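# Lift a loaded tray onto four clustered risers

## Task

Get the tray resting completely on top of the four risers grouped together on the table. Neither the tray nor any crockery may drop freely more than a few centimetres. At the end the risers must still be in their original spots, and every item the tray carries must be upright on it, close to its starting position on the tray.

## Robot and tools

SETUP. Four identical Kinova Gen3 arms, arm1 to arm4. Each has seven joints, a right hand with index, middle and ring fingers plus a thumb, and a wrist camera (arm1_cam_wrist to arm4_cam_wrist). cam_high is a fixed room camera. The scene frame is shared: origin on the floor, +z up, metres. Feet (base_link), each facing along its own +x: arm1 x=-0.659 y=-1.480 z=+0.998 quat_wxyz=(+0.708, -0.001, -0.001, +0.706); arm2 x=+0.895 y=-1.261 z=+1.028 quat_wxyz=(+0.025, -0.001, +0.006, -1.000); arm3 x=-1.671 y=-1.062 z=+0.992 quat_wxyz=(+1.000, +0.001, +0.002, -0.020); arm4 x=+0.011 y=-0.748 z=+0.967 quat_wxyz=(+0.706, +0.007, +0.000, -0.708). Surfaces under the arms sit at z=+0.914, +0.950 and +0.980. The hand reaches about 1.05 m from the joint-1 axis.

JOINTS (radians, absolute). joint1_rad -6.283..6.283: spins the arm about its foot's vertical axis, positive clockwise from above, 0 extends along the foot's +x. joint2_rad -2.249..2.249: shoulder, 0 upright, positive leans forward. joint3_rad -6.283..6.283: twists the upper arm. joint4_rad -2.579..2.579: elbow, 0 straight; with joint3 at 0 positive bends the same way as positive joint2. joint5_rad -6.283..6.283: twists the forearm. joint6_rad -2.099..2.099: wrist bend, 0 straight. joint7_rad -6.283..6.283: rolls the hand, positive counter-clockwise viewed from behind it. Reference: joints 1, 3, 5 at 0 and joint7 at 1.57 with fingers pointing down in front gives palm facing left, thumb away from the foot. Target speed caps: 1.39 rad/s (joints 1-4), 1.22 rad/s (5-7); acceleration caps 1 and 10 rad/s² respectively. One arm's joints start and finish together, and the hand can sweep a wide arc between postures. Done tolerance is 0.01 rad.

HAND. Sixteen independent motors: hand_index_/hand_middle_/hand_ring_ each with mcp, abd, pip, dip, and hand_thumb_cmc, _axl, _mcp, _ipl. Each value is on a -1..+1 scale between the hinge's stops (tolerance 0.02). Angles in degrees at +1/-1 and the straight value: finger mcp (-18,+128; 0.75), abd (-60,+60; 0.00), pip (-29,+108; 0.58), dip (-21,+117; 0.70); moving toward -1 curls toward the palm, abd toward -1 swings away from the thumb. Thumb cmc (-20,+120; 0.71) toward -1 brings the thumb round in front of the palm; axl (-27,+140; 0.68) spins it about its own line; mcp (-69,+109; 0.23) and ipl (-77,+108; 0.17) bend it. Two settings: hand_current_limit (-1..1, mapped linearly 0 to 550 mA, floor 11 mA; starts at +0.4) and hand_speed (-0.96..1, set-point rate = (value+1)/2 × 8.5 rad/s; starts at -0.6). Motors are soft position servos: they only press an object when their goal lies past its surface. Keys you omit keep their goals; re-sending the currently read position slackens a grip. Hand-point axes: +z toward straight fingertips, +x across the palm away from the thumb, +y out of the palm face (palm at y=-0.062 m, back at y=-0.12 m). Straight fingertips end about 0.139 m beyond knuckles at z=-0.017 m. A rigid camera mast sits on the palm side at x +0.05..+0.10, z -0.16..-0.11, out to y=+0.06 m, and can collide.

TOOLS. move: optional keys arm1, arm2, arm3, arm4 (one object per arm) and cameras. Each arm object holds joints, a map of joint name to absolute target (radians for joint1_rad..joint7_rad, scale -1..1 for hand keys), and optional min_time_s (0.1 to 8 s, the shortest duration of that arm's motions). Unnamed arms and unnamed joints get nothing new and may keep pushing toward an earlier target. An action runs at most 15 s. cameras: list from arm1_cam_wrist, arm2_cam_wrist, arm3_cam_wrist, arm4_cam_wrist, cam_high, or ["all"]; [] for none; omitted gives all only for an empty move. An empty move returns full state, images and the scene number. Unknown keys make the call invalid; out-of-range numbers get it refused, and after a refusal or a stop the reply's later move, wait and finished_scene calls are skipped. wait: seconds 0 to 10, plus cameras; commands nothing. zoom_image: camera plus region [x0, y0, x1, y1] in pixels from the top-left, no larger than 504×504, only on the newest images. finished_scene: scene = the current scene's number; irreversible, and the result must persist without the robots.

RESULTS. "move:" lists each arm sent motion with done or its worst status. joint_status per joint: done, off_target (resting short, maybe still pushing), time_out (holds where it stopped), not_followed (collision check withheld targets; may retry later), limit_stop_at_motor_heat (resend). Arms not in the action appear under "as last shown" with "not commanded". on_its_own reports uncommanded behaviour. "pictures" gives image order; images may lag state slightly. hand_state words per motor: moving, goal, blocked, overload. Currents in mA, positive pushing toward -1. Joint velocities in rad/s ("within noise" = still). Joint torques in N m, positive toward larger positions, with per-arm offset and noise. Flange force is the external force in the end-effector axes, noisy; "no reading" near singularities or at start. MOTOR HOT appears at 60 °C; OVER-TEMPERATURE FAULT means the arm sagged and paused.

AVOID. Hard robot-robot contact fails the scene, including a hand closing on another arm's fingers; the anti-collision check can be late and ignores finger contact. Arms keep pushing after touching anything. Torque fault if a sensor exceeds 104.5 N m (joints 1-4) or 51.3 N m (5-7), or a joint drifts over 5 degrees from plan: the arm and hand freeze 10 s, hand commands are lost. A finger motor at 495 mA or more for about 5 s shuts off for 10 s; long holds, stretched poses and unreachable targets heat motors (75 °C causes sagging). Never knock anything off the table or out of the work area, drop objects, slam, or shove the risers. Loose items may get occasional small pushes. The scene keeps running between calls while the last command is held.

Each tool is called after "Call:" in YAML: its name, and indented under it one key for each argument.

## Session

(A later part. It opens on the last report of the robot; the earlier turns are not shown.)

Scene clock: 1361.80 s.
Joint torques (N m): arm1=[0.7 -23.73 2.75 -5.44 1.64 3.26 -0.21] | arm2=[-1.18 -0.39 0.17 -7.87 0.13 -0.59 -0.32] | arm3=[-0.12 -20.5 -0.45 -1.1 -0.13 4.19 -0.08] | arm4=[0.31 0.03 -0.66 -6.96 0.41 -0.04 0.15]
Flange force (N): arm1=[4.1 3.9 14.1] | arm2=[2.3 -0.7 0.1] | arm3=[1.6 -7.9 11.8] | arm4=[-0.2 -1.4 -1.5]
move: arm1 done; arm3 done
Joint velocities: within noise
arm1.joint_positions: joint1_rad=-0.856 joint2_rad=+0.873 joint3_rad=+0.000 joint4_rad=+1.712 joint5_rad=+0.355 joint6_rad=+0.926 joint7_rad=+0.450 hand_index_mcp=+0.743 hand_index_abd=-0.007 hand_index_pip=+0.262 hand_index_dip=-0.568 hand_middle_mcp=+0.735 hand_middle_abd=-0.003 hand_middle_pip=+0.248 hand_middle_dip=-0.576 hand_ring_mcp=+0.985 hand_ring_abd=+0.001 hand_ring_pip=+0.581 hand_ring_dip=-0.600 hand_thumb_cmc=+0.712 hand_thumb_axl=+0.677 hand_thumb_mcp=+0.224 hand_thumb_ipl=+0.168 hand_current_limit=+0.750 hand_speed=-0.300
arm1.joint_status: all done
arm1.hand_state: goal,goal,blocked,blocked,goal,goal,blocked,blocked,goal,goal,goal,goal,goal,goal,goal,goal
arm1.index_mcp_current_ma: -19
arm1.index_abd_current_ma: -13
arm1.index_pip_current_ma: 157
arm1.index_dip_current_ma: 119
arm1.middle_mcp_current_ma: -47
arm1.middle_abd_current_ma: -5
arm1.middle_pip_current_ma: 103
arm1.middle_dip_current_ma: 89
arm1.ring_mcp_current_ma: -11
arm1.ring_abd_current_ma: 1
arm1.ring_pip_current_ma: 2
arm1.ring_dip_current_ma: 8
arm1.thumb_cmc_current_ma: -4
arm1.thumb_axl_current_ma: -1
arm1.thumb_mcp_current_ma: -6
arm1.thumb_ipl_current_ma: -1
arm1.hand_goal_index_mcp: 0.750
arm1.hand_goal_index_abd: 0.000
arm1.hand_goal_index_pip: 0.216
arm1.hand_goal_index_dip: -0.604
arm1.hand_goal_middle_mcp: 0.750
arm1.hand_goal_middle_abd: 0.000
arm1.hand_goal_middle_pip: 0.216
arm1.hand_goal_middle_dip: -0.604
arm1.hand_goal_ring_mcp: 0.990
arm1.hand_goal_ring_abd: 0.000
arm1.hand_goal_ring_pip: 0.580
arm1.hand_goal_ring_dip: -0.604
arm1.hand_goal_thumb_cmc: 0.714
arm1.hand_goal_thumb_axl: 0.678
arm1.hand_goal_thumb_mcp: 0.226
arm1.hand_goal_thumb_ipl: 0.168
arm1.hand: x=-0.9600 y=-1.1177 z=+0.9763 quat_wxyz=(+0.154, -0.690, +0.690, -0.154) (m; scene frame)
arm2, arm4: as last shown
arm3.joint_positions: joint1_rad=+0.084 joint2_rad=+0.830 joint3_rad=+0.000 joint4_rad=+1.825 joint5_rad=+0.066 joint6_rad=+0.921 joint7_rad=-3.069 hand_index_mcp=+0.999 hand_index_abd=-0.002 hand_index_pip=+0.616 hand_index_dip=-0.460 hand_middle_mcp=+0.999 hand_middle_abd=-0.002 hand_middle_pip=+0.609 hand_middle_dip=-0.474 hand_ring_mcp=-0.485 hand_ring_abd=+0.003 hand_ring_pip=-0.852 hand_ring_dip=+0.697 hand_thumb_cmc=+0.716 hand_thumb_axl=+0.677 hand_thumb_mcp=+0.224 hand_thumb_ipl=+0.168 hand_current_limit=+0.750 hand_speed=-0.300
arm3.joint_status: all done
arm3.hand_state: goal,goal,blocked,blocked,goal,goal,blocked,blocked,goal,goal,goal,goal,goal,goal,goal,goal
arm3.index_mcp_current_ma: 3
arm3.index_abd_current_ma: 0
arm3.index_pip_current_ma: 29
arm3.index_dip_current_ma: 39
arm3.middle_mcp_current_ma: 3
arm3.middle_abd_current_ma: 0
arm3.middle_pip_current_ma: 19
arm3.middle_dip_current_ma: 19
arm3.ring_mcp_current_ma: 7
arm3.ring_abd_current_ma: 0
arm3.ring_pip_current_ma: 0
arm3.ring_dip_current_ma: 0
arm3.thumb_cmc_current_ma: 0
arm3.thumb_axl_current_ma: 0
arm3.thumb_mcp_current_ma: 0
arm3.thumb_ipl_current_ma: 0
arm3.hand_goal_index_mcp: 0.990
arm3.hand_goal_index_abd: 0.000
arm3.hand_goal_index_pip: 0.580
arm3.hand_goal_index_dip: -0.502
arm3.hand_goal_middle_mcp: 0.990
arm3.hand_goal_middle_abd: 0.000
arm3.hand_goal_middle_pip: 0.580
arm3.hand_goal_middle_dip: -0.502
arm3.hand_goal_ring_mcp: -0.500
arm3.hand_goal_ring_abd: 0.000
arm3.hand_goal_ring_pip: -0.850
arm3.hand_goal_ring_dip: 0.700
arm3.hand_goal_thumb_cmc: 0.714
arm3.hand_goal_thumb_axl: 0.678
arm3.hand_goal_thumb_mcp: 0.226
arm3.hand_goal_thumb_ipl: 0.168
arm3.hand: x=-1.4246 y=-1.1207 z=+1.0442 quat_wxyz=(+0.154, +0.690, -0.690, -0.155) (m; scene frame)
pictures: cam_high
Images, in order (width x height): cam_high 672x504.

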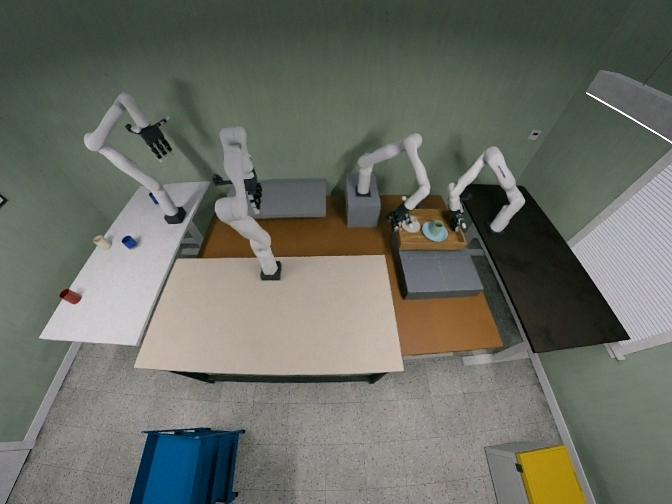

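Call:
move:
  arm1: {"joints":{"joint1_rad":-0.7099,"joint2_rad":0.9930,"joint4_rad":1.3822,"joint5_rad":0.3708,"joint6_rad":1.0900,"joint7_rad":0.6368},"min_time_s":3.5}
  arm3: {"joints":{"joint1_rad":-0.1586,"joint2_rad":0.8224,"joint4_rad":1.8475,"joint5_rad":-0.0635,"joint6_rad":0.9063,"joint7_rad":-3.2099},"min_time_s":3.5}

Call:
move:
  arm1: {"joints":{"joint1_rad":-0.5971,"joint2_rad":1.1892,"joint4_rad":0.8914,"joint5_rad":0.3686,"joint6_rad":1.3328,"joint7_rad":0.8394},"min_time_s":3.5}
  arm3: {"joints":{"joint1_rad":-0.4010,"joint2_rad":0.8475,"joint4_rad":1.7701,"joint5_rad":-0.1854,"joint6_rad":0.9435,"joint7_rad":-3.3616},"min_time_s":3.5}
  cameras: ["cam_high"]

Call:
zoom_image:
  camera: "cam_high"
  region: [370, 190, 510, 310]

Scene clock: 1370.10 s.
Joint torques (N m): arm1=[0.92 -27.92 3.31 -8.15 2.26 2.89 -0.24] | arm2=[-1.15 -0.42 0.2 -7.89 0.11 -0.58 -0.31] | arm3=[-0.35 -20.21 -1.28 -0.94 -0.58 4.16 -0.07] | arm4=[0.29 0.02 -0.64 -6.95 0.45 -0.02 0.16]
Flange force (N): arm1=[5.9 3.3 14.1] | arm2=[2.2 -0.6 0.2] | arm3=[1.4 -8.4 11.3] | arm4=[-0.3 -1.3 -1.5]
move: arm1 done; arm3 done
Joint velocities: within noise
arm1.joint_positions: joint1_rad=-0.710 joint2_rad=+0.993 joint3_rad=+0.000 joint4_rad=+1.382 joint5_rad=+0.371 joint6_rad=+1.090 joint7_rad=+0.637 hand_index_mcp=+0.741 hand_index_abd=-0.007 hand_index_pip=+0.262 hand_index_dip=-0.568 hand_middle_mcp=+0.733 hand_middle_abd=-0.003 hand_middle_pip=+0.248 hand_middle_dip=-0.576 hand_ring_mcp=+0.985 hand_ring_abd=+0.001 hand_ring_pip=+0.581 hand_ring_dip=-0.600 hand_thumb_cmc=+0.712 hand_thumb_axl=+0.677 hand_thumb_mcp=+0.224 hand_thumb_ipl=+0.168 hand_current_limit=+0.750 hand_speed=-0.300
arm1.joint_status: all done
arm1.hand_state: goal,goal,blocked,blocked,goal,goal,blocked,blocked,goal,goal,goal,goal,goal,goal,goal,goal
arm1.index_mcp_current_ma: -23
arm1.index_abd_current_ma: -13
arm1.index_pip_current_ma: 157
arm1.index_dip_current_ma: 119
arm1.middle_mcp_current_ma: -51
arm1.middle_abd_current_ma: -5
arm1.middle_pip_current_ma: 103
arm1.middle_dip_current_ma: 89
arm1.ring_mcp_current_ma: -11
arm1.ring_abd_current_ma: 1
arm1.ring_pip_current_ma: 2
arm1.ring_dip_current_ma: 8
arm1.thumb_cmc_current_ma: -4
arm1.thumb_axl_current_ma: -1
arm1.thumb_mcp_current_ma: -6
arm1.thumb_ipl_current_ma: -1
arm1.hand_goal_index_mcp: 0.750
arm1.hand_goal_index_abd: 0.000
arm1.hand_goal_index_pip: 0.216
arm1.hand_goal_index_dip: -0.604
arm1.hand_goal_middle_mcp: 0.750
arm1.hand_goal_middle_abd: 0.000
arm1.hand_goal_middle_pip: 0.216
arm1.hand_goal_middle_dip: -0.604
arm1.hand_goal_ring_mcp: 0.990
arm1.hand_goal_ring_abd: 0.000
arm1.hand_goal_ring_pip: 0.580
arm1.hand_goal_ring_dip: -0.604
arm1.hand_goal_thumb_cmc: 0.714
arm1.hand_goal_thumb_axl: 0.678
arm1.hand_goal_thumb_mcp: 0.226
arm1.hand_goal_thumb_ipl: 0.168
arm1.hand: x=-0.9600 y=-1.0077 z=+0.9762 quat_wxyz=(+0.154, -0.690, +0.690, -0.154) (m; scene frame)
arm2, arm4: as last shown
arm3.joint_positions: joint1_rad=-0.159 joint2_rad=+0.822 joint3_rad=+0.000 joint4_rad=+1.848 joint5_rad=-0.063 joint6_rad=+0.906 joint7_rad=-3.210 hand_index_mcp=+0.999 hand_index_abd=-0.002 hand_index_pip=+0.617 hand_index_dip=-0.460 hand_middle_mcp=+0.999 hand_middle_abd=-0.002 hand_middle_pip=+0.610 hand_middle_dip=-0.474 hand_ring_mcp=-0.485 hand_ring_abd=+0.003 hand_ring_pip=-0.852 hand_ring_dip=+0.697 hand_thumb_cmc=+0.716 hand_thumb_axl=+0.677 hand_thumb_mcp=+0.224 hand_thumb_ipl=+0.168 hand_current_limit=+0.750 hand_speed=-0.300
arm3.joint_status: all done
arm3.hand_state: goal,goal,blocked,blocked,goal,goal,blocked,blocked,goal,goal,goal,goal,goal,goal,goal,goal
arm3.index_mcp_current_ma: 3
arm3.index_abd_current_ma: 0
arm3.index_pip_current_ma: 30
arm3.index_dip_current_ma: 39
arm3.middle_mcp_current_ma: 3
arm3.middle_abd_current_ma: 0
arm3.middle_pip_current_ma: 20
arm3.middle_dip_current_ma: 18
arm3.ring_mcp_current_ma: 7
arm3.ring_abd_current_ma: 0
arm3.ring_pip_current_ma: 0
arm3.ring_dip_current_ma: 0
arm3.thumb_cmc_current_ma: 0
arm3.thumb_axl_current_ma: 0
arm3.thumb_mcp_current_ma: 0
arm3.thumb_ipl_current_ma: 0
arm3.hand_goal_index_mcp: 0.990
arm3.hand_goal_index_abd: 0.000
arm3.hand_goal_index_pip: 0.580
arm3.hand_goal_index_dip: -0.502
arm3.hand_goal_middle_mcp: 0.990
arm3.hand_goal_middle_abd: 0.000
arm3.hand_goal_middle_pip: 0.580
arm3.hand_goal_middle_dip: -0.502
arm3.hand_goal_ring_mcp: -0.500
arm3.hand_goal_ring_abd: 0.000
arm3.hand_goal_ring_pip: -0.850
arm3.hand_goal_ring_dip: 0.700
arm3.hand_goal_thumb_cmc: 0.714
arm3.hand_goal_thumb_axl: 0.678
arm3.hand_goal_thumb_mcp: 0.226
arm3.hand_goal_thumb_ipl: 0.168
arm3.hand: x=-1.4246 y=-1.0107 z=+1.0443 quat_wxyz=(+0.154, +0.690, -0.690, -0.155) (m; scene frame)
pictures: none

Scene clock: 1373.93 s.
Joint torques (N m): arm1=[1.22 -32.8 3.89 -11 3.01 2.46 -0.23] | arm2=[-1.12 -0.43 0.14 -7.85 0.12 -0.6 -0.31] | arm3=[-0.55 -21.55 -2.09 -1.81 -1.14 4.11 -0.09] | arm4=[0.24 -0.01 -0.7 -6.96 0.49 -0.04 0.17]
Flange force (N): arm1=[10.4 1.8 14.9] | arm2=[2.2 -0.8 0.0] | arm3=[1.0 -8.8 11.3] | arm4=[-0.3 -1.4 -1.6]
move: arm1 done; arm3 done
Joint velocities: within noise
arm1.joint_positions: joint1_rad=-0.597 joint2_rad=+1.189 joint3_rad=+0.000 joint4_rad=+0.891 joint5_rad=+0.369 joint6_rad=+1.333 joint7_rad=+0.839 hand_index_mcp=+0.740 hand_index_abd=-0.007 hand_index_pip=+0.262 hand_index_dip=-0.568 hand_middle_mcp=+0.732 hand_middle_abd=-0.003 hand_middle_pip=+0.248 hand_middle_dip=-0.576 hand_ring_mcp=+0.985 hand_ring_abd=+0.001 hand_ring_pip=+0.581 hand_ring_dip=-0.600 hand_thumb_cmc=+0.712 hand_thumb_axl=+0.677 hand_thumb_mcp=+0.224 hand_thumb_ipl=+0.168 hand_current_limit=+0.750 hand_speed=-0.300
arm1.joint_status: all done
arm1.hand_state: goal,goal,blocked,blocked,goal,goal,blocked,blocked,goal,goal,goal,goal,goal,goal,goal,goal
arm1.index_mcp_current_ma: -28
arm1.index_abd_current_ma: -13
arm1.index_pip_current_ma: 157
arm1.index_dip_current_ma: 119
arm1.middle_mcp_current_ma: -56
arm1.middle_abd_current_ma: -5
arm1.middle_pip_current_ma: 103
arm1.middle_dip_current_ma: 90
arm1.ring_mcp_current_ma: -11
arm1.ring_abd_current_ma: 1
arm1.ring_pip_current_ma: 2
arm1.ring_dip_current_ma: 8
arm1.thumb_cmc_current_ma: -4
arm1.thumb_axl_current_ma: -1
arm1.thumb_mcp_current_ma: -6
arm1.thumb_ipl_current_ma: -1
arm1.hand_goal_index_mcp: 0.750
arm1.hand_goal_index_abd: 0.000
arm1.hand_goal_index_pip: 0.216
arm1.hand_goal_index_dip: -0.604
arm1.hand_goal_middle_mcp: 0.750
arm1.hand_goal_middle_abd: 0.000
arm1.hand_goal_middle_pip: 0.216
arm1.hand_goal_middle_dip: -0.604
arm1.hand_goal_ring_mcp: 0.990
arm1.hand_goal_ring_abd: 0.000
arm1.hand_goal_ring_pip: 0.580
arm1.hand_goal_ring_dip: -0.604
arm1.hand_goal_thumb_cmc: 0.714
arm1.hand_goal_thumb_axl: 0.678
arm1.hand_goal_thumb_mcp: 0.226
arm1.hand_goal_thumb_ipl: 0.168
arm1.hand: x=-0.9599 y=-0.8928 z=+0.9762 quat_wxyz=(+0.154, -0.690, +0.690, -0.154) (m; scene frame)
arm2, arm4: as last shown
arm3.joint_positions: joint1_rad=-0.401 joint2_rad=+0.847 joint3_rad=+0.000 joint4_rad=+1.770 joint5_rad=-0.185 joint6_rad=+0.943 joint7_rad=-3.362 hand_index_mcp=+0.999 hand_index_abd=-0.002 hand_index_pip=+0.617 hand_index_dip=-0.459 hand_middle_mcp=+0.999 hand_middle_abd=-0.002 hand_middle_pip=+0.610 hand_middle_dip=-0.474 hand_ring_mcp=-0.485 hand_ring_abd=+0.003 hand_ring_pip=-0.852 hand_ring_dip=+0.697 hand_thumb_cmc=+0.716 hand_thumb_axl=+0.677 hand_thumb_mcp=+0.224 hand_thumb_ipl=+0.168 hand_current_limit=+0.750 hand_speed=-0.300
arm3.joint_status: all done
arm3.hand_state: goal,goal,blocked,blocked,goal,goal,blocked,blocked,goal,goal,goal,goal,goal,goal,goal,goal
arm3.index_mcp_current_ma: 3
arm3.index_abd_current_ma: 0
arm3.index_pip_current_ma: 30
arm3.index_dip_current_ma: 40
arm3.middle_mcp_current_ma: 3
arm3.middle_abd_current_ma: 0
arm3.middle_pip_current_ma: 21
arm3.middle_dip_current_ma: 18
arm3.ring_mcp_current_ma: 7
arm3.ring_abd_current_ma: 0
arm3.ring_pip_current_ma: 0
arm3.ring_dip_current_ma: 0
arm3.thumb_cmc_current_ma: 0
arm3.thumb_axl_current_ma: 0
arm3.thumb_mcp_current_ma: 0
arm3.thumb_ipl_current_ma: 0
arm3.hand_goal_index_mcp: 0.990
arm3.hand_goal_index_abd: 0.000
arm3.hand_goal_index_pip: 0.580
arm3.hand_goal_index_dip: -0.502
arm3.hand_goal_middle_mcp: 0.990
arm3.hand_goal_middle_abd: 0.000
arm3.hand_goal_middle_pip: 0.580
arm3.hand_goal_middle_dip: -0.502
arm3.hand_goal_ring_mcp: -0.500
arm3.hand_goal_ring_abd: 0.000
arm3.hand_goal_ring_pip: -0.850
arm3.hand_goal_ring_dip: 0.700
arm3.hand_goal_thumb_cmc: 0.714
arm3.hand_goal_thumb_axl: 0.678
arm3.hand_goal_thumb_mcp: 0.226
arm3.hand_goal_thumb_ipl: 0.168
arm3.hand: x=-1.4245 y=-0.8957 z=+1.0445 quat_wxyz=(+0.154, +0.690, -0.690, -0.155) (m; scene frame)
pictures: cam_high
Images, in order (width x height): cam_high 672x504.

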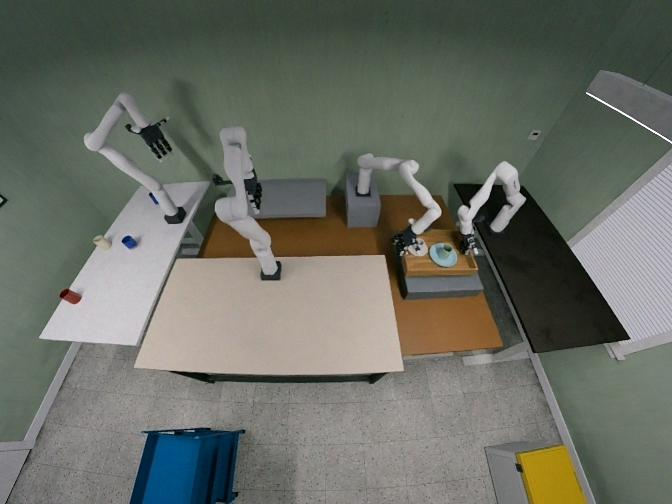

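Scaled by 3.600 from the camera's 672x504 image, which has a finer 960x720 frame.

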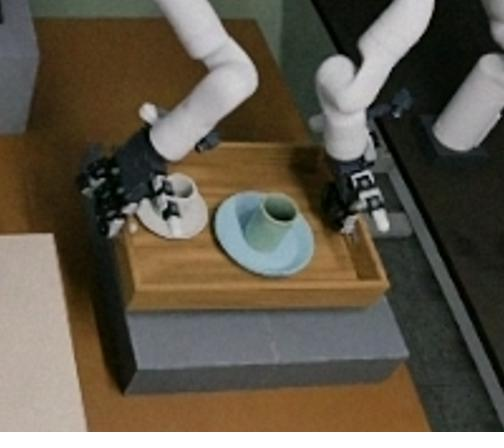

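Call:
move:
  arm1: {"joints":{"joint1_rad":-0.5971,"joint2_rad":1.2357,"joint4_rad":0.8880,"joint5_rad":0.3727,"joint6_rad":1.2926,"joint7_rad":0.8232},"min_time_s":3}
  arm3: {"joints":{"joint1_rad":-0.4010,"joint2_rad":0.9116,"joint4_rad":1.7682,"joint5_rad":-0.1944,"joint6_rad":0.8826,"joint7_rad":-3.3467},"min_time_s":3}
  cameras: ["cam_high"]

Call:
zoom_image:
  camera: "cam_high"
  region: [385, 210, 505, 310]

Scene clock: 1432.37 s.
Joint torques (N m): arm1=[1.68 -32.74 4.19 -10.46 3.07 2.66 -0.21] | arm2=[-1.14 -0.4 0.15 -7.89 0.14 -0.56 -0.32] | arm3=[-0.61 -21.64 -2.28 -0.73 -1.05 4.32 -0.02] | arm4=[0.3 0.03 -0.64 -6.93 0.48 -0.02 0.15]
Flange force (N): arm1=[10.3 2.3 14.0] | arm2=[2.3 -0.8 0.2] | arm3=[0.8 -9.5 11.1] | arm4=[-0.3 -1.3 -1.6]
move: arm1 done; arm3 done
Joint velocities: within noise
arm1.joint_positions: joint1_rad=-0.597 joint2_rad=+1.236 joint3_rad=+0.000 joint4_rad=+0.888 joint5_rad=+0.373 joint6_rad=+1.293 joint7_rad=+0.823 hand_index_mcp=+0.736 hand_index_abd=-0.007 hand_index_pip=+0.262 hand_index_dip=-0.568 hand_middle_mcp=+0.728 hand_middle_abd=-0.003 hand_middle_pip=+0.248 hand_middle_dip=-0.575 hand_ring_mcp=+0.985 hand_ring_abd=+0.001 hand_ring_pip=+0.581 hand_ring_dip=-0.600 hand_thumb_cmc=+0.712 hand_thumb_axl=+0.677 hand_thumb_mcp=+0.224 hand_thumb_ipl=+0.168 hand_current_limit=+0.750 hand_speed=-0.300
arm1.joint_status: all done
arm1.hand_state: goal,goal,blocked,blocked,blocked,goal,blocked,blocked,goal,goal,goal,goal,goal,goal,goal,goal
arm1.index_mcp_current_ma: -41
arm1.index_abd_current_ma: -13
arm1.index_pip_current_ma: 157
arm1.index_dip_current_ma: 119
arm1.middle_mcp_current_ma: -70
arm1.middle_abd_current_ma: -5
arm1.middle_pip_current_ma: 103
arm1.middle_dip_current_ma: 91
arm1.ring_mcp_current_ma: -11
arm1.ring_abd_current_ma: 1
arm1.ring_pip_current_ma: 2
arm1.ring_dip_current_ma: 8
arm1.thumb_cmc_current_ma: -4
arm1.thumb_axl_current_ma: -1
arm1.thumb_mcp_current_ma: -6
arm1.thumb_ipl_current_ma: -1
arm1.hand_goal_index_mcp: 0.750
arm1.hand_goal_index_abd: 0.000
arm1.hand_goal_index_pip: 0.216
arm1.hand_goal_index_dip: -0.604
arm1.hand_goal_middle_mcp: 0.750
arm1.hand_goal_middle_abd: 0.000
arm1.hand_goal_middle_pip: 0.216
arm1.hand_goal_middle_dip: -0.604
arm1.hand_goal_ring_mcp: 0.990
arm1.hand_goal_ring_abd: 0.000
arm1.hand_goal_ring_pip: 0.580
arm1.hand_goal_ring_dip: -0.604
arm1.hand_goal_thumb_cmc: 0.714
arm1.hand_goal_thumb_axl: 0.678
arm1.hand_goal_thumb_mcp: 0.226
arm1.hand_goal_thumb_ipl: 0.168
arm1.hand: x=-0.9599 y=-0.8927 z=+0.9462 quat_wxyz=(+0.154, -0.690, +0.690, -0.154) (m; scene frame)
arm2, arm4: as last shown
arm3.joint_positions: joint1_rad=-0.401 joint2_rad=+0.912 joint3_rad=+0.000 joint4_rad=+1.768 joint5_rad=-0.194 joint6_rad=+0.883 joint7_rad=-3.347 hand_index_mcp=+0.999 hand_index_abd=-0.002 hand_index_pip=+0.619 hand_index_dip=-0.459 hand_middle_mcp=+0.999 hand_middle_abd=-0.002 hand_middle_pip=+0.611 hand_middle_dip=-0.474 hand_ring_mcp=-0.485 hand_ring_abd=+0.003 hand_ring_pip=-0.852 hand_ring_dip=+0.697 hand_thumb_cmc=+0.716 hand_thumb_axl=+0.677 hand_thumb_mcp=+0.224 hand_thumb_ipl=+0.168 hand_current_limit=+0.750 hand_speed=-0.300
arm3.joint_status: all done
arm3.hand_state: goal,goal,blocked,blocked,goal,goal,blocked,blocked,goal,goal,goal,goal,goal,goal,goal,goal
arm3.index_mcp_current_ma: 3
arm3.index_abd_current_ma: 0
arm3.index_pip_current_ma: 32
arm3.index_dip_current_ma: 40
arm3.middle_mcp_current_ma: 3
arm3.middle_abd_current_ma: 0
arm3.middle_pip_current_ma: 22
arm3.middle_dip_current_ma: 18
arm3.ring_mcp_current_ma: 7
arm3.ring_abd_current_ma: 0
arm3.ring_pip_current_ma: 0
arm3.ring_dip_current_ma: 0
arm3.thumb_cmc_current_ma: 0
arm3.thumb_axl_current_ma: 0
arm3.thumb_mcp_current_ma: 0
arm3.thumb_ipl_current_ma: 0
arm3.hand_goal_index_mcp: 0.990
arm3.hand_goal_index_abd: 0.000
arm3.hand_goal_index_pip: 0.580
arm3.hand_goal_index_dip: -0.502
arm3.hand_goal_middle_mcp: 0.990
arm3.hand_goal_middle_abd: 0.000
arm3.hand_goal_middle_pip: 0.580
arm3.hand_goal_middle_dip: -0.502
arm3.hand_goal_ring_mcp: -0.500
arm3.hand_goal_ring_abd: 0.000
arm3.hand_goal_ring_pip: -0.850
arm3.hand_goal_ring_dip: 0.700
arm3.hand_goal_thumb_cmc: 0.714
arm3.hand_goal_thumb_axl: 0.678
arm3.hand_goal_thumb_mcp: 0.226
arm3.hand_goal_thumb_ipl: 0.168
arm3.hand: x=-1.4248 y=-0.8956 z=+1.0145 quat_wxyz=(+0.154, +0.690, -0.690, -0.155) (m; scene frame)
pictures: cam_high
Images, in order (width x height): cam_high 672x504.

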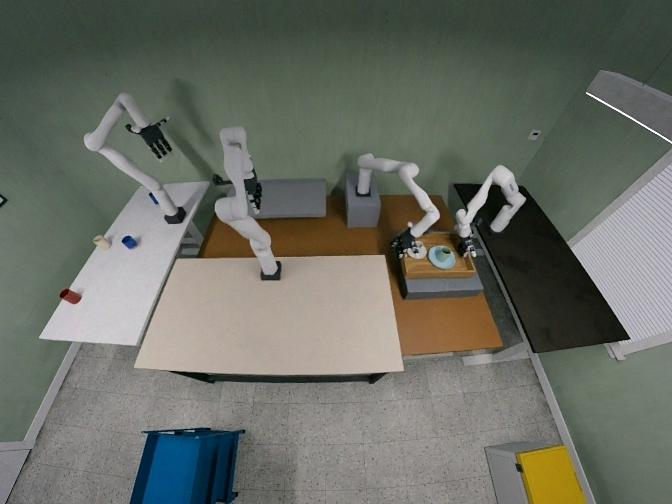

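Scaled by 4.200 from the camera's 672x504 image, which has a finer 960x720 frame.

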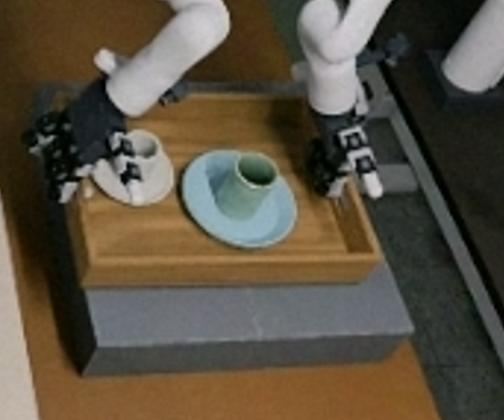

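Call:
move:
  arm1: {"joints":{"joint1_rad":-0.5971,"joint2_rad":1.2602,"joint4_rad":0.8831,"joint5_rad":0.3748,"joint6_rad":1.2744,"joint7_rad":0.8157},"min_time_s":2.5}
  arm3: {"joints":{"joint1_rad":-0.4010,"joint2_rad":0.9444,"joint4_rad":1.7646,"joint5_rad":-0.1992,"joint6_rad":0.8540,"joint7_rad":-3.3393},"min_time_s":2.5}
  cameras: ["cam_high"]

Call:
zoom_image:
  camera: "cam_high"
  region: [385, 220, 495, 310]

Scene clock: 1445.07 s.
Joint torques (N m): arm1=[1.71 -32.72 4.27 -10.26 3.08 2.71 -0.24] | arm2=[-1.17 -0.4 0.15 -7.89 0.13 -0.56 -0.32] | arm3=[-0.74 -21.63 -2.35 -0.23 -0.97 4.37 -0.05] | arm4=[0.28 0.04 -0.6 -6.95 0.48 -0.03 0.16]
Flange force (N): arm1=[10.1 2.3 13.7] | arm2=[2.3 -0.8 0.3] | arm3=[0.9 -9.7 10.8] | arm4=[-0.2 -1.1 -1.5]
move: arm1 done; arm3 done
Joint velocities: within noise
arm1.joint_positions: joint1_rad=-0.597 joint2_rad=+1.260 joint3_rad=+0.000 joint4_rad=+0.883 joint5_rad=+0.375 joint6_rad=+1.274 joint7_rad=+0.816 hand_index_mcp=+0.735 hand_index_abd=-0.007 hand_index_pip=+0.262 hand_index_dip=-0.568 hand_middle_mcp=+0.727 hand_middle_abd=-0.003 hand_middle_pip=+0.248 hand_middle_dip=-0.575 hand_ring_mcp=+0.985 hand_ring_abd=+0.001 hand_ring_pip=+0.581 hand_ring_dip=-0.600 hand_thumb_cmc=+0.712 hand_thumb_axl=+0.677 hand_thumb_mcp=+0.224 hand_thumb_ipl=+0.168 hand_current_limit=+0.750 hand_speed=-0.300
arm1.joint_status: all done
arm1.hand_state: goal,goal,blocked,blocked,blocked,goal,blocked,blocked,goal,goal,goal,goal,goal,goal,goal,goal
arm1.index_mcp_current_ma: -45
arm1.index_abd_current_ma: -13
arm1.index_pip_current_ma: 157
arm1.index_dip_current_ma: 119
arm1.middle_mcp_current_ma: -75
arm1.middle_abd_current_ma: -5
arm1.middle_pip_current_ma: 103
arm1.middle_dip_current_ma: 92
arm1.ring_mcp_current_ma: -11
arm1.ring_abd_current_ma: 1
arm1.ring_pip_current_ma: 2
arm1.ring_dip_current_ma: 8
arm1.thumb_cmc_current_ma: -4
arm1.thumb_axl_current_ma: -1
arm1.thumb_mcp_current_ma: -6
arm1.thumb_ipl_current_ma: -1
arm1.hand_goal_index_mcp: 0.750
arm1.hand_goal_index_abd: 0.000
arm1.hand_goal_index_pip: 0.216
arm1.hand_goal_index_dip: -0.604
arm1.hand_goal_middle_mcp: 0.750
arm1.hand_goal_middle_abd: 0.000
arm1.hand_goal_middle_pip: 0.216
arm1.hand_goal_middle_dip: -0.604
arm1.hand_goal_ring_mcp: 0.990
arm1.hand_goal_ring_abd: 0.000
arm1.hand_goal_ring_pip: 0.580
arm1.hand_goal_ring_dip: -0.604
arm1.hand_goal_thumb_cmc: 0.714
arm1.hand_goal_thumb_axl: 0.678
arm1.hand_goal_thumb_mcp: 0.226
arm1.hand_goal_thumb_ipl: 0.168
arm1.hand: x=-0.9598 y=-0.8927 z=+0.9312 quat_wxyz=(+0.154, -0.690, +0.690, -0.154) (m; scene frame)
arm2, arm4: as last shown
arm3.joint_positions: joint1_rad=-0.401 joint2_rad=+0.944 joint3_rad=+0.000 joint4_rad=+1.765 joint5_rad=-0.199 joint6_rad=+0.854 joint7_rad=-3.339 hand_index_mcp=+1.000 hand_index_abd=-0.002 hand_index_pip=+0.619 hand_index_dip=-0.459 hand_middle_mcp=+0.999 hand_middle_abd=-0.002 hand_middle_pip=+0.612 hand_middle_dip=-0.474 hand_ring_mcp=-0.485 hand_ring_abd=+0.003 hand_ring_pip=-0.852 hand_ring_dip=+0.697 hand_thumb_cmc=+0.716 hand_thumb_axl=+0.677 hand_thumb_mcp=+0.224 hand_thumb_ipl=+0.168 hand_current_limit=+0.750 hand_speed=-0.300
arm3.joint_status: all done
arm3.hand_state: goal,goal,blocked,blocked,goal,goal,blocked,blocked,goal,goal,goal,goal,goal,goal,goal,goal
arm3.index_mcp_current_ma: 3
arm3.index_abd_current_ma: 0
arm3.index_pip_current_ma: 33
arm3.index_dip_current_ma: 40
arm3.middle_mcp_current_ma: 3
arm3.middle_abd_current_ma: 0
arm3.middle_pip_current_ma: 23
arm3.middle_dip_current_ma: 18
arm3.ring_mcp_current_ma: 7
arm3.ring_abd_current_ma: 0
arm3.ring_pip_current_ma: 0
arm3.ring_dip_current_ma: 0
arm3.thumb_cmc_current_ma: 0
arm3.thumb_axl_current_ma: 0
arm3.thumb_mcp_current_ma: 0
arm3.thumb_ipl_current_ma: 0
arm3.hand_goal_index_mcp: 0.990
arm3.hand_goal_index_abd: 0.000
arm3.hand_goal_index_pip: 0.580
arm3.hand_goal_index_dip: -0.502
arm3.hand_goal_middle_mcp: 0.990
arm3.hand_goal_middle_abd: 0.000
arm3.hand_goal_middle_pip: 0.580
arm3.hand_goal_middle_dip: -0.502
arm3.hand_goal_ring_mcp: -0.500
arm3.hand_goal_ring_abd: 0.000
arm3.hand_goal_ring_pip: -0.850
arm3.hand_goal_ring_dip: 0.700
arm3.hand_goal_thumb_cmc: 0.714
arm3.hand_goal_thumb_axl: 0.678
arm3.hand_goal_thumb_mcp: 0.226
arm3.hand_goal_thumb_ipl: 0.168
arm3.hand: x=-1.4249 y=-0.8957 z=+0.9995 quat_wxyz=(+0.154, +0.690, -0.690, -0.155) (m; scene frame)
pictures: cam_high
Images, in order (width x height): cam_high 672x504.

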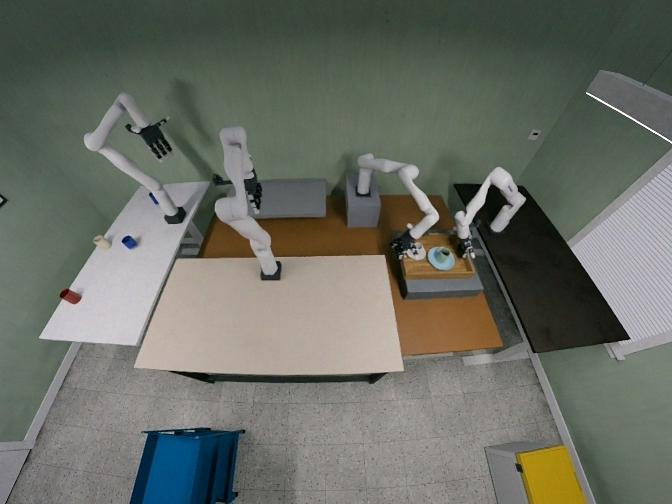

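Scaled by 4.582 from the camera's 672x504 image, which has a finer 960x720 frame.

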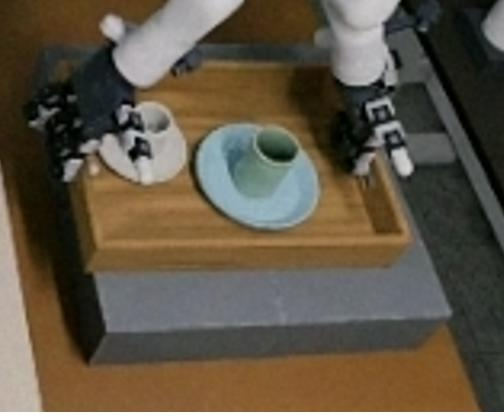

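Call:
move:
  arm1: {"joints":{"joint1_rad":-0.5971,"joint2_rad":1.2729,"joint4_rad":0.8796,"joint5_rad":0.3759,"joint6_rad":1.2660,"joint7_rad":0.8122},"min_time_s":2}
  arm3: {"joints":{"joint1_rad":-0.4010,"joint2_rad":0.9609,"joint4_rad":1.7620,"joint5_rad":-0.2017,"joint6_rad":0.8402,"joint7_rad":-3.3355},"min_time_s":2}

Scene clock: 1454.03 s.
Joint torques (N m): arm1=[1.16 -28.75 3.1 -9.74 2.31 1.19 -0.16] | arm2=[-1.13 -0.39 0.22 -7.86 0.12 -0.58 -0.29] | arm3=[-0.81 -19.02 -1.93 -0.75 -0.71 2.7 -0.18] | arm4=[0.29 0.09 -0.67 -6.93 0.44 -0.06 0.12]
Flange force (N): arm1=[11.8 -2.5 6.8] | arm2=[2.2 -0.5 0.1] | arm3=[1.5 -5.2 3.0] | arm4=[-0.1 -1.5 -1.6]
move: arm1 done; arm3 done
Joint velocities: within noise
arm1.joint_positions: joint1_rad=-0.597 joint2_rad=+1.273 joint3_rad=+0.000 joint4_rad=+0.880 joint5_rad=+0.376 joint6_rad=+1.266 joint7_rad=+0.812 hand_index_mcp=+0.738 hand_index_abd=-0.006 hand_index_pip=+0.243 hand_index_dip=-0.575 hand_middle_mcp=+0.727 hand_middle_abd=-0.003 hand_middle_pip=+0.243 hand_middle_dip=-0.567 hand_ring_mcp=+0.985 hand_ring_abd=+0.001 hand_ring_pip=+0.581 hand_ring_dip=-0.600 hand_thumb_cmc=+0.712 hand_thumb_axl=+0.677 hand_thumb_mcp=+0.224 hand_thumb_ipl=+0.168 hand_current_limit=+0.750 hand_speed=-0.300
arm1.joint_status: all done
arm1.hand_state: goal,goal,blocked,blocked,blocked,goal,blocked,blocked,goal,goal,goal,goal,goal,goal,goal,goal
arm1.index_mcp_current_ma: -34
arm1.index_abd_current_ma: -11
arm1.index_pip_current_ma: 86
arm1.index_dip_current_ma: 93
arm1.middle_mcp_current_ma: -76
arm1.middle_abd_current_ma: -6
arm1.middle_pip_current_ma: 85
arm1.middle_dip_current_ma: 125
arm1.ring_mcp_current_ma: -11
arm1.ring_abd_current_ma: 1
arm1.ring_pip_current_ma: 2
arm1.ring_dip_current_ma: 8
arm1.thumb_cmc_current_ma: -4
arm1.thumb_axl_current_ma: -1
arm1.thumb_mcp_current_ma: -6
arm1.thumb_ipl_current_ma: -1
arm1.hand_goal_index_mcp: 0.750
arm1.hand_goal_index_abd: 0.000
arm1.hand_goal_index_pip: 0.216
arm1.hand_goal_index_dip: -0.604
arm1.hand_goal_middle_mcp: 0.750
arm1.hand_goal_middle_abd: 0.000
arm1.hand_goal_middle_pip: 0.216
arm1.hand_goal_middle_dip: -0.604
arm1.hand_goal_ring_mcp: 0.990
arm1.hand_goal_ring_abd: 0.000
arm1.hand_goal_ring_pip: 0.580
arm1.hand_goal_ring_dip: -0.604
arm1.hand_goal_thumb_cmc: 0.714
arm1.hand_goal_thumb_axl: 0.678
arm1.hand_goal_thumb_mcp: 0.226
arm1.hand_goal_thumb_ipl: 0.168
arm1.hand: x=-0.9597 y=-0.8927 z=+0.9237 quat_wxyz=(+0.154, -0.690, +0.690, -0.154) (m; scene frame)
arm2, arm4: as last shown
arm3.joint_positions: joint1_rad=-0.401 joint2_rad=+0.961 joint3_rad=+0.000 joint4_rad=+1.762 joint5_rad=-0.202 joint6_rad=+0.840 joint7_rad=-3.336 hand_index_mcp=+1.000 hand_index_abd=-0.002 hand_index_pip=+0.616 hand_index_dip=-0.479 hand_middle_mcp=+1.000 hand_middle_abd=-0.002 hand_middle_pip=+0.619 hand_middle_dip=-0.482 hand_ring_mcp=-0.485 hand_ring_abd=+0.003 hand_ring_pip=-0.852 hand_ring_dip=+0.697 hand_thumb_cmc=+0.716 hand_thumb_axl=+0.677 hand_thumb_mcp=+0.224 hand_thumb_ipl=+0.168 hand_current_limit=+0.750 hand_speed=-0.300
arm3.joint_status: all done
arm3.hand_state: goal,goal,blocked,blocked,goal,goal,blocked,goal,goal,goal,goal,goal,goal,goal,goal,goal
arm3.index_mcp_current_ma: 3
arm3.index_abd_current_ma: 0
arm3.index_pip_current_ma: 29
arm3.index_dip_current_ma: 13
arm3.middle_mcp_current_ma: 3
arm3.middle_abd_current_ma: 0
arm3.middle_pip_current_ma: 33
arm3.middle_dip_current_ma: 10
arm3.ring_mcp_current_ma: 7
arm3.ring_abd_current_ma: 0
arm3.ring_pip_current_ma: 0
arm3.ring_dip_current_ma: 0
arm3.thumb_cmc_current_ma: 0
arm3.thumb_axl_current_ma: 0
arm3.thumb_mcp_current_ma: 0
arm3.thumb_ipl_current_ma: 0
arm3.hand_goal_index_mcp: 0.990
arm3.hand_goal_index_abd: 0.000
arm3.hand_goal_index_pip: 0.580
arm3.hand_goal_index_dip: -0.502
arm3.hand_goal_middle_mcp: 0.990
arm3.hand_goal_middle_abd: 0.000
arm3.hand_goal_middle_pip: 0.580
arm3.hand_goal_middle_dip: -0.502
arm3.hand_goal_ring_mcp: -0.500
arm3.hand_goal_ring_abd: 0.000
arm3.hand_goal_ring_pip: -0.850
arm3.hand_goal_ring_dip: 0.700
arm3.hand_goal_thumb_cmc: 0.714
arm3.hand_goal_thumb_axl: 0.678
arm3.hand_goal_thumb_mcp: 0.226
arm3.hand_goal_thumb_ipl: 0.168
arm3.hand: x=-1.4248 y=-0.8956 z=+0.9920 quat_wxyz=(+0.154, +0.690, -0.690, -0.155) (m; scene frame)
pictures: none

Call:
move:
  arm1: {"joints":{"joint1_rad":-0.5971,"joint2_rad":1.2814,"joint4_rad":0.8771,"joint5_rad":0.3766,"joint6_rad":1.2603,"joint7_rad":0.8099},"min_time_s":1.5}
  arm3: {"joints":{"joint1_rad":-0.4010,"joint2_rad":0.9720,"joint4_rad":1.7602,"joint5_rad":-0.2034,"joint6_rad":0.8312,"joint7_rad":-3.3330},"min_time_s":1.5}

Scene clock: 1460.93 s.
Joint torques (N m): arm1=[0.25 -24.17 1.52 -7.38 1.12 1.15 -0.01] | arm2=[-1.19 -0.42 0.18 -7.85 0.14 -0.58 -0.32] | arm3=[-0.28 -17.78 -1.03 -1.64 -0.27 1.37 -0.23] | arm4=[0.26 0.04 -0.64 -6.96 0.47 0.01 0.14]
Flange force (N): arm1=[8.6 -5.3 0.8] | arm2=[2.2 -0.7 0.0] | arm3=[0.7 -1.2 -1.2] | arm4=[-0.2 -1.3 -1.4]
move: arm1 done; arm3 done
Joint velocities: within noise
arm1.joint_positions: joint1_rad=-0.597 joint2_rad=+1.281 joint3_rad=+0.000 joint4_rad=+0.877 joint5_rad=+0.377 joint6_rad=+1.260 joint7_rad=+0.810 hand_index_mcp=+0.741 hand_index_abd=-0.003 hand_index_pip=+0.219 hand_index_dip=-0.601 hand_middle_mcp=+0.740 hand_middle_abd=-0.004 hand_middle_pip=+0.219 hand_middle_dip=-0.600 hand_ring_mcp=+0.985 hand_ring_abd=+0.001 hand_ring_pip=+0.581 hand_ring_dip=-0.600 hand_thumb_cmc=+0.712 hand_thumb_axl=+0.677 hand_thumb_mcp=+0.224 hand_thumb_ipl=+0.168 hand_current_limit=+0.750 hand_speed=-0.300
arm1.joint_status: all done
arm1.hand_state: goal,goal,goal,goal,goal,goal,goal,goal,goal,goal,goal,goal,goal,goal,goal,goal
arm1.index_mcp_current_ma: -25
arm1.index_abd_current_ma: -6
arm1.index_pip_current_ma: 6
arm1.index_dip_current_ma: 7
arm1.middle_mcp_current_ma: -29
arm1.middle_abd_current_ma: -6
arm1.middle_pip_current_ma: 6
arm1.middle_dip_current_ma: 8
arm1.ring_mcp_current_ma: -11
arm1.ring_abd_current_ma: 1
arm1.ring_pip_current_ma: 2
arm1.ring_dip_current_ma: 8
arm1.thumb_cmc_current_ma: -4
arm1.thumb_axl_current_ma: -1
arm1.thumb_mcp_current_ma: -6
arm1.thumb_ipl_current_ma: -1
arm1.hand_goal_index_mcp: 0.750
arm1.hand_goal_index_abd: 0.000
arm1.hand_goal_index_pip: 0.216
arm1.hand_goal_index_dip: -0.604
arm1.hand_goal_middle_mcp: 0.750
arm1.hand_goal_middle_abd: 0.000
arm1.hand_goal_middle_pip: 0.216
arm1.hand_goal_middle_dip: -0.604
arm1.hand_goal_ring_mcp: 0.990
arm1.hand_goal_ring_abd: 0.000
arm1.hand_goal_ring_pip: 0.580
arm1.hand_goal_ring_dip: -0.604
arm1.hand_goal_thumb_cmc: 0.714
arm1.hand_goal_thumb_axl: 0.678
arm1.hand_goal_thumb_mcp: 0.226
arm1.hand_goal_thumb_ipl: 0.168
arm1.hand: x=-0.9597 y=-0.8927 z=+0.9187 quat_wxyz=(+0.154, -0.690, +0.690, -0.154) (m; scene frame)
arm2, arm4: as last shown
arm3.joint_positions: joint1_rad=-0.401 joint2_rad=+0.972 joint3_rad=+0.000 joint4_rad=+1.760 joint5_rad=-0.203 joint6_rad=+0.831 joint7_rad=-3.333 hand_index_mcp=+0.994 hand_index_abd=-0.002 hand_index_pip=+0.583 hand_index_dip=-0.499 hand_middle_mcp=+0.993 hand_middle_abd=-0.002 hand_middle_pip=+0.584 hand_middle_dip=-0.499 hand_ring_mcp=-0.485 hand_ring_abd=+0.003 hand_ring_pip=-0.852 hand_ring_dip=+0.697 hand_thumb_cmc=+0.716 hand_thumb_axl=+0.677 hand_thumb_mcp=+0.224 hand_thumb_ipl=+0.168 hand_current_limit=+0.750 hand_speed=-0.300
arm3.joint_status: all done
arm3.hand_state: goal,goal,goal,goal,goal,goal,goal,goal,goal,goal,goal,goal,goal,goal,goal,goal
arm3.index_mcp_current_ma: 0
arm3.index_abd_current_ma: 0
arm3.index_pip_current_ma: 0
arm3.index_dip_current_ma: 0
arm3.middle_mcp_current_ma: 0
arm3.middle_abd_current_ma: 0
arm3.middle_pip_current_ma: 0
arm3.middle_dip_current_ma: 0
arm3.ring_mcp_current_ma: 7
arm3.ring_abd_current_ma: 0
arm3.ring_pip_current_ma: 0
arm3.ring_dip_current_ma: 0
arm3.thumb_cmc_current_ma: 0
arm3.thumb_axl_current_ma: 0
arm3.thumb_mcp_current_ma: 0
arm3.thumb_ipl_current_ma: 0
arm3.hand_goal_index_mcp: 0.990
arm3.hand_goal_index_abd: 0.000
arm3.hand_goal_index_pip: 0.580
arm3.hand_goal_index_dip: -0.502
arm3.hand_goal_middle_mcp: 0.990
arm3.hand_goal_middle_abd: 0.000
arm3.hand_goal_middle_pip: 0.580
arm3.hand_goal_middle_dip: -0.502
arm3.hand_goal_ring_mcp: -0.500
arm3.hand_goal_ring_abd: 0.000
arm3.hand_goal_ring_pip: -0.850
arm3.hand_goal_ring_dip: 0.700
arm3.hand_goal_thumb_cmc: 0.714
arm3.hand_goal_thumb_axl: 0.678
arm3.hand_goal_thumb_mcp: 0.226
arm3.hand_goal_thumb_ipl: 0.168
arm3.hand: x=-1.4249 y=-0.8956 z=+0.9870 quat_wxyz=(+0.154, +0.690, -0.690, -0.155) (m; scene frame)
pictures: none

Call:
move:
  arm1: {"joints":{"joint1_rad":-0.5971,"joint2_rad":1.2856,"joint4_rad":0.8759,"joint5_rad":0.3769,"joint6_rad":1.2575,"joint7_rad":0.8087},"min_time_s":1}
  arm3: {"joints":{"joint1_rad":-0.4010,"joint2_rad":0.9775,"joint4_rad":1.7592,"joint5_rad":-0.2042,"joint6_rad":0.8267,"joint7_rad":-3.3318},"min_time_s":1}

Call:
move:
  arm1: {"joints":{"joint1_rad":-0.5101,"joint2_rad":1.2128,"joint4_rad":1.0689,"joint5_rad":0.4229,"joint6_rad":1.1199,"joint7_rad":0.8270},"min_time_s":3.5}
  cameras: ["cam_high"]

Call:
zoom_image:
  camera: "cam_high"
  region: [385, 220, 495, 310]

Scene clock: 1520.30 s.
Joint torques (N m): arm1=[0.15 -24.17 1.32 -7.39 1.08 1.08 0] | arm2=[-1.19 -0.4 0.17 -7.85 0.15 -0.57 -0.31] | arm3=[-0.34 -17.79 -1.02 -1.6 -0.28 1.4 -0.28] | arm4=[0.3 0.06 -0.71 -6.91 0.46 0.02 0.15]
Flange force (N): arm1=[8.4 -5.4 0.8] | arm2=[2.2 -0.6 0.1] | arm3=[0.9 -1.2 -1.1] | arm4=[-0.2 -1.5 -1.5]
move: arm1 done; arm3 done
Joint velocities: within noise
arm1.joint_positions: joint1_rad=-0.597 joint2_rad=+1.286 joint3_rad=+0.000 joint4_rad=+0.876 joint5_rad=+0.377 joint6_rad=+1.257 joint7_rad=+0.809 hand_index_mcp=+0.743 hand_index_abd=-0.003 hand_index_pip=+0.219 hand_index_dip=-0.601 hand_middle_mcp=+0.740 hand_middle_abd=-0.004 hand_middle_pip=+0.219 hand_middle_dip=-0.600 hand_ring_mcp=+0.985 hand_ring_abd=+0.001 hand_ring_pip=+0.581 hand_ring_dip=-0.600 hand_thumb_cmc=+0.712 hand_thumb_axl=+0.677 hand_thumb_mcp=+0.224 hand_thumb_ipl=+0.168 hand_current_limit=+0.750 hand_speed=-0.300
arm1.joint_status: all done
arm1.hand_state: goal,goal,goal,goal,goal,goal,goal,goal,goal,goal,goal,goal,goal,goal,goal,goal
arm1.index_mcp_current_ma: -19
arm1.index_abd_current_ma: -6
arm1.index_pip_current_ma: 6
arm1.index_dip_current_ma: 7
arm1.middle_mcp_current_ma: -29
arm1.middle_abd_current_ma: -6
arm1.middle_pip_current_ma: 6
arm1.middle_dip_current_ma: 8
arm1.ring_mcp_current_ma: -11
arm1.ring_abd_current_ma: 1
arm1.ring_pip_current_ma: 2
arm1.ring_dip_current_ma: 8
arm1.thumb_cmc_current_ma: -4
arm1.thumb_axl_current_ma: -1
arm1.thumb_mcp_current_ma: -6
arm1.thumb_ipl_current_ma: -1
arm1.hand_goal_index_mcp: 0.750
arm1.hand_goal_index_abd: 0.000
arm1.hand_goal_index_pip: 0.216
arm1.hand_goal_index_dip: -0.604
arm1.hand_goal_middle_mcp: 0.750
arm1.hand_goal_middle_abd: 0.000
arm1.hand_goal_middle_pip: 0.216
arm1.hand_goal_middle_dip: -0.604
arm1.hand_goal_ring_mcp: 0.990
arm1.hand_goal_ring_abd: 0.000
arm1.hand_goal_ring_pip: 0.580
arm1.hand_goal_ring_dip: -0.604
arm1.hand_goal_thumb_cmc: 0.714
arm1.hand_goal_thumb_axl: 0.678
arm1.hand_goal_thumb_mcp: 0.226
arm1.hand_goal_thumb_ipl: 0.168
arm1.hand: x=-0.9598 y=-0.8927 z=+0.9163 quat_wxyz=(+0.154, -0.690, +0.690, -0.154) (m; scene frame)
arm2.joint_positions: joint1_rad=-0.613 joint2_rad=-0.358 joint3_rad=-0.122 joint4_rad=+1.455 joint5_rad=-0.035 joint6_rad=+1.934 joint7_rad=+1.782 hand_index_mcp=+0.753 hand_index_abd=+0.000 hand_index_pip=+0.577 hand_index_dip=+0.696 hand_middle_mcp=+0.753 hand_middle_abd=+0.000 hand_middle_pip=+0.577 hand_middle_dip=+0.696 hand_ring_mcp=+0.753 hand_ring_abd=+0.000 hand_ring_pip=+0.577 hand_ring_dip=+0.696 hand_thumb_cmc=+0.714 hand_thumb_axl=+0.677 hand_thumb_mcp=+0.223 hand_thumb_ipl=+0.168 hand_current_limit=+0.400 hand_speed=-0.600
arm2.joint_status: not commanded
arm2.hand_state: goal,goal,goal,goal,goal,goal,goal,goal,goal,goal,goal,goal,goal,goal,goal,goal
arm2.index_mcp_current_ma: 0
arm2.index_abd_current_ma: 0
arm2.index_pip_current_ma: 0
arm2.index_dip_current_ma: 0
arm2.middle_mcp_current_ma: 0
arm2.middle_abd_current_ma: 0
arm2.middle_pip_current_ma: 0
arm2.middle_dip_current_ma: 0
arm2.ring_mcp_current_ma: 0
arm2.ring_abd_current_ma: 0
arm2.ring_pip_current_ma: 0
arm2.ring_dip_current_ma: 0
arm2.thumb_cmc_current_ma: 0
arm2.thumb_axl_current_ma: 0
arm2.thumb_mcp_current_ma: 0
arm2.thumb_ipl_current_ma: 0
arm2.hand_goal_index_mcp: 0.754
arm2.hand_goal_index_abd: 0.000
arm2.hand_goal_index_pip: 0.576
arm2.hand_goal_index_dip: 0.696
arm2.hand_goal_middle_mcp: 0.754
arm2.hand_goal_middle_abd: 0.000
arm2.hand_goal_middle_pip: 0.576
arm2.hand_goal_middle_dip: 0.696
arm2.hand_goal_ring_mcp: 0.754
arm2.hand_goal_ring_abd: 0.000
arm2.hand_goal_ring_pip: 0.576
arm2.hand_goal_ring_dip: 0.696
arm2.hand_goal_thumb_cmc: 0.714
arm2.hand_goal_thumb_axl: 0.678
arm2.hand_goal_thumb_mcp: 0.226
arm2.hand_goal_thumb_ipl: 0.168
arm2.hand: x=+0.8347 y=-1.4437 z=+1.5478 quat_wxyz=(+0.005, +0.875, +0.481, -0.051) (m; scene frame)
arm3.joint_positions: joint1_rad=-0.401 joint2_rad=+0.978 joint3_rad=+0.000 joint4_rad=+1.759 joint5_rad=-0.204 joint6_rad=+0.827 joint7_rad=-3.332 hand_index_mcp=+0.994 hand_index_abd=-0.002 hand_index_pip=+0.583 hand_index_dip=-0.499 hand_middle_mcp=+0.993 hand_middle_abd=-0.002 hand_middle_pip=+0.584 hand_middle_dip=-0.499 hand_ring_mcp=-0.485 hand_ring_abd=+0.003 hand_ring_pip=-0.852 hand_ring_dip=+0.697 hand_thumb_cmc=+0.716 hand_thumb_axl=+0.677 hand_thumb_mcp=+0.224 hand_thumb_ipl=+0.168 hand_current_limit=+0.750 hand_speed=-0.300
arm3.joint_status: all done
arm3.hand_state: goal,goal,goal,goal,goal,goal,goal,goal,goal,goal,goal,goal,goal,goal,goal,goal
arm3.index_mcp_current_ma: 0
arm3.index_abd_current_ma: 0
arm3.index_pip_current_ma: 0
arm3.index_dip_current_ma: 0
arm3.middle_mcp_current_ma: 0
arm3.middle_abd_current_ma: 0
arm3.middle_pip_current_ma: 0
arm3.middle_dip_current_ma: 0
arm3.ring_mcp_current_ma: 7
arm3.ring_abd_current_ma: 0
arm3.ring_pip_current_ma: 0
arm3.ring_dip_current_ma: 0
arm3.thumb_cmc_current_ma: 0
arm3.thumb_axl_current_ma: 0
arm3.thumb_mcp_current_ma: 0
arm3.thumb_ipl_current_ma: 0
arm3.hand_goal_index_mcp: 0.990
arm3.hand_goal_index_abd: 0.000
arm3.hand_goal_index_pip: 0.580
arm3.hand_goal_index_dip: -0.502
arm3.hand_goal_middle_mcp: 0.990
arm3.hand_goal_middle_abd: 0.000
arm3.hand_goal_middle_pip: 0.580
arm3.hand_goal_middle_dip: -0.502
arm3.hand_goal_ring_mcp: -0.500
arm3.hand_goal_ring_abd: 0.000
arm3.hand_goal_ring_pip: -0.850
arm3.hand_goal_ring_dip: 0.700
arm3.hand_goal_thumb_cmc: 0.714
arm3.hand_goal_thumb_axl: 0.678
arm3.hand_goal_thumb_mcp: 0.226
arm3.hand_goal_thumb_ipl: 0.168
arm3.hand: x=-1.4249 y=-0.8956 z=+0.9845 quat_wxyz=(+0.154, +0.690, -0.690, -0.155) (m; scene frame)
arm4.joint_positions: joint1_rad=+0.000 joint2_rad=-0.397 joint3_rad=-0.083 joint4_rad=+1.428 joint5_rad=-0.008 joint6_rad=+2.038 joint7_rad=+1.608 hand_index_mcp=+0.753 hand_index_abd=+0.000 hand_index_pip=+0.577 hand_index_dip=+0.696 hand_middle_mcp=+0.753 hand_middle_abd=+0.000 hand_middle_pip=+0.577 hand_middle_dip=+0.696 hand_ring_mcp=+0.753 hand_ring_abd=+0.000 hand_ring_pip=+0.577 hand_ring_dip=+0.696 hand_thumb_cmc=+0.714 hand_thumb_axl=+0.677 hand_thumb_mcp=+0.224 hand_thumb_ipl=+0.168 hand_current_limit=+0.400 hand_speed=-0.600
arm4.joint_status: not commanded
arm4.hand_state: goal,goal,goal,goal,goal,goal,goal,goal,goal,goal,goal,goal,goal,goal,goal,goal
arm4.index_mcp_current_ma: 0
arm4.index_abd_current_ma: 0
arm4.index_pip_current_ma: 0
arm4.index_dip_current_ma: 0
arm4.middle_mcp_current_ma: 0
arm4.middle_abd_current_ma: 0
arm4.middle_pip_current_ma: 0
arm4.middle_dip_current_ma: 0
arm4.ring_mcp_current_ma: 0
arm4.ring_abd_current_ma: 0
arm4.ring_pip_current_ma: 0
arm4.ring_dip_current_ma: 0
arm4.thumb_cmc_current_ma: 0
arm4.thumb_axl_current_ma: 0
arm4.thumb_mcp_current_ma: 0
arm4.thumb_ipl_current_ma: 0
arm4.hand_goal_index_mcp: 0.754
arm4.hand_goal_index_abd: 0.000
arm4.hand_goal_index_pip: 0.576
arm4.hand_goal_index_dip: 0.696
arm4.hand_goal_middle_mcp: 0.754
arm4.hand_goal_middle_abd: 0.000
arm4.hand_goal_middle_pip: 0.576
arm4.hand_goal_middle_dip: 0.696
arm4.hand_goal_ring_mcp: 0.754
arm4.hand_goal_ring_abd: 0.000
arm4.hand_goal_ring_pip: 0.576
arm4.hand_goal_ring_dip: 0.696
arm4.hand_goal_thumb_cmc: 0.714
arm4.hand_goal_thumb_axl: 0.678
arm4.hand_goal_thumb_mcp: 0.226
arm4.hand_goal_thumb_ipl: 0.168
arm4.hand: x=+0.0874 y=-0.8948 z=+1.4996 quat_wxyz=(+0.018, +0.665, +0.746, -0.027) (m; scene frame)
pictures: none

Scene clock: 1524.10 s.
Joint torques (N m): arm1=[0.27 -23.2 1.49 -6.83 1.05 1.12 -0.05] | arm2=[-1.18 -0.4 0.15 -7.83 0.12 -0.57 -0.3] | arm3=[-0.31 -17.81 -0.98 -1.61 -0.25 1.37 -0.27] | arm4=[0.26 0.07 -0.65 -6.94 0.44 -0.02 0.13]
Flange force (N): arm1=[7.3 -3.8 0.1] | arm2=[2.2 -0.7 0.0] | arm3=[0.8 -1.2 -1.1] | arm4=[-0.2 -1.4 -1.5]
move: arm1 done
Joint velocities: within noise
arm1.joint_positions: joint1_rad=-0.510 joint2_rad=+1.213 joint3_rad=+0.000 joint4_rad=+1.069 joint5_rad=+0.423 joint6_rad=+1.120 joint7_rad=+0.827 hand_index_mcp=+0.744 hand_index_abd=-0.003 hand_index_pip=+0.219 hand_index_dip=-0.601 hand_middle_mcp=+0.740 hand_middle_abd=-0.003 hand_middle_pip=+0.219 hand_middle_dip=-0.600 hand_ring_mcp=+0.985 hand_ring_abd=+0.001 hand_ring_pip=+0.581 hand_ring_dip=-0.600 hand_thumb_cmc=+0.712 hand_thumb_axl=+0.677 hand_thumb_mcp=+0.224 hand_thumb_ipl=+0.168 hand_current_limit=+0.750 hand_speed=-0.300
arm1.joint_status: all done
arm1.hand_state: goal,goal,goal,goal,goal,goal,goal,goal,goal,goal,goal,goal,goal,goal,goal,goal
arm1.index_mcp_current_ma: -17
arm1.index_abd_current_ma: -6
arm1.index_pip_current_ma: 5
arm1.index_dip_current_ma: 7
arm1.middle_mcp_current_ma: -28
arm1.middle_abd_current_ma: -6
arm1.middle_pip_current_ma: 6
arm1.middle_dip_current_ma: 8
arm1.ring_mcp_current_ma: -11
arm1.ring_abd_current_ma: 1
arm1.ring_pip_current_ma: 2
arm1.ring_dip_current_ma: 8
arm1.thumb_cmc_current_ma: -4
arm1.thumb_axl_current_ma: -1
arm1.thumb_mcp_current_ma: -6
arm1.thumb_ipl_current_ma: -1
arm1.hand_goal_index_mcp: 0.750
arm1.hand_goal_index_abd: 0.000
arm1.hand_goal_index_pip: 0.216
arm1.hand_goal_index_dip: -0.604
arm1.hand_goal_middle_mcp: 0.750
arm1.hand_goal_middle_abd: 0.000
arm1.hand_goal_middle_pip: 0.216
arm1.hand_goal_middle_dip: -0.604
arm1.hand_goal_ring_mcp: 0.990
arm1.hand_goal_ring_abd: 0.000
arm1.hand_goal_ring_pip: 0.580
arm1.hand_goal_ring_dip: -0.604
arm1.hand_goal_thumb_cmc: 0.714
arm1.hand_goal_thumb_axl: 0.678
arm1.hand_goal_thumb_mcp: 0.226
arm1.hand_goal_thumb_ipl: 0.168
arm1.hand: x=-0.8935 y=-0.8928 z=+0.9154 quat_wxyz=(+0.154, -0.690, +0.690, -0.154) (m; scene frame)
arm2, arm3, arm4: as last shown
pictures: cam_high
Images, in order (width x height): cam_high 672x504.

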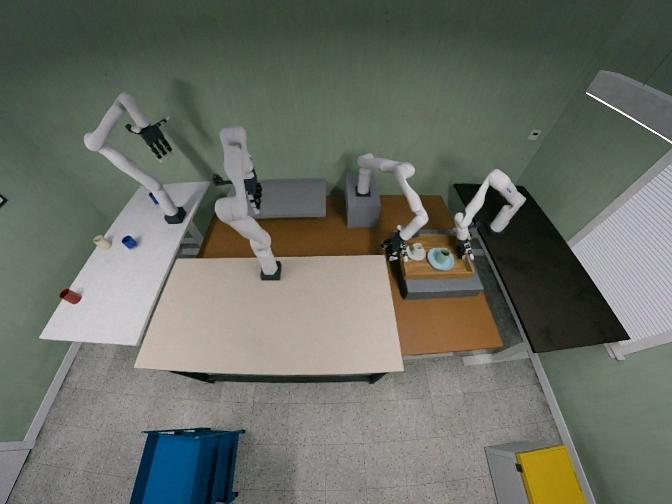

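Scaled by 4.582 from the camera's 672x504 image, which has a finer 960x720 frame.

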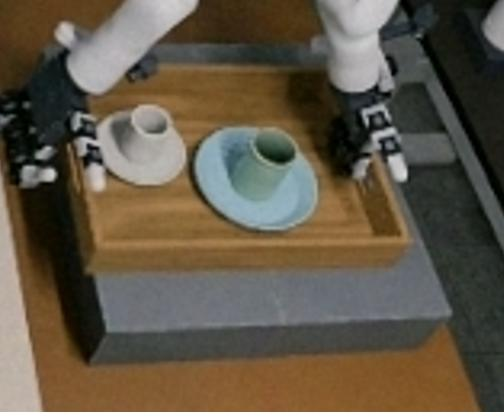

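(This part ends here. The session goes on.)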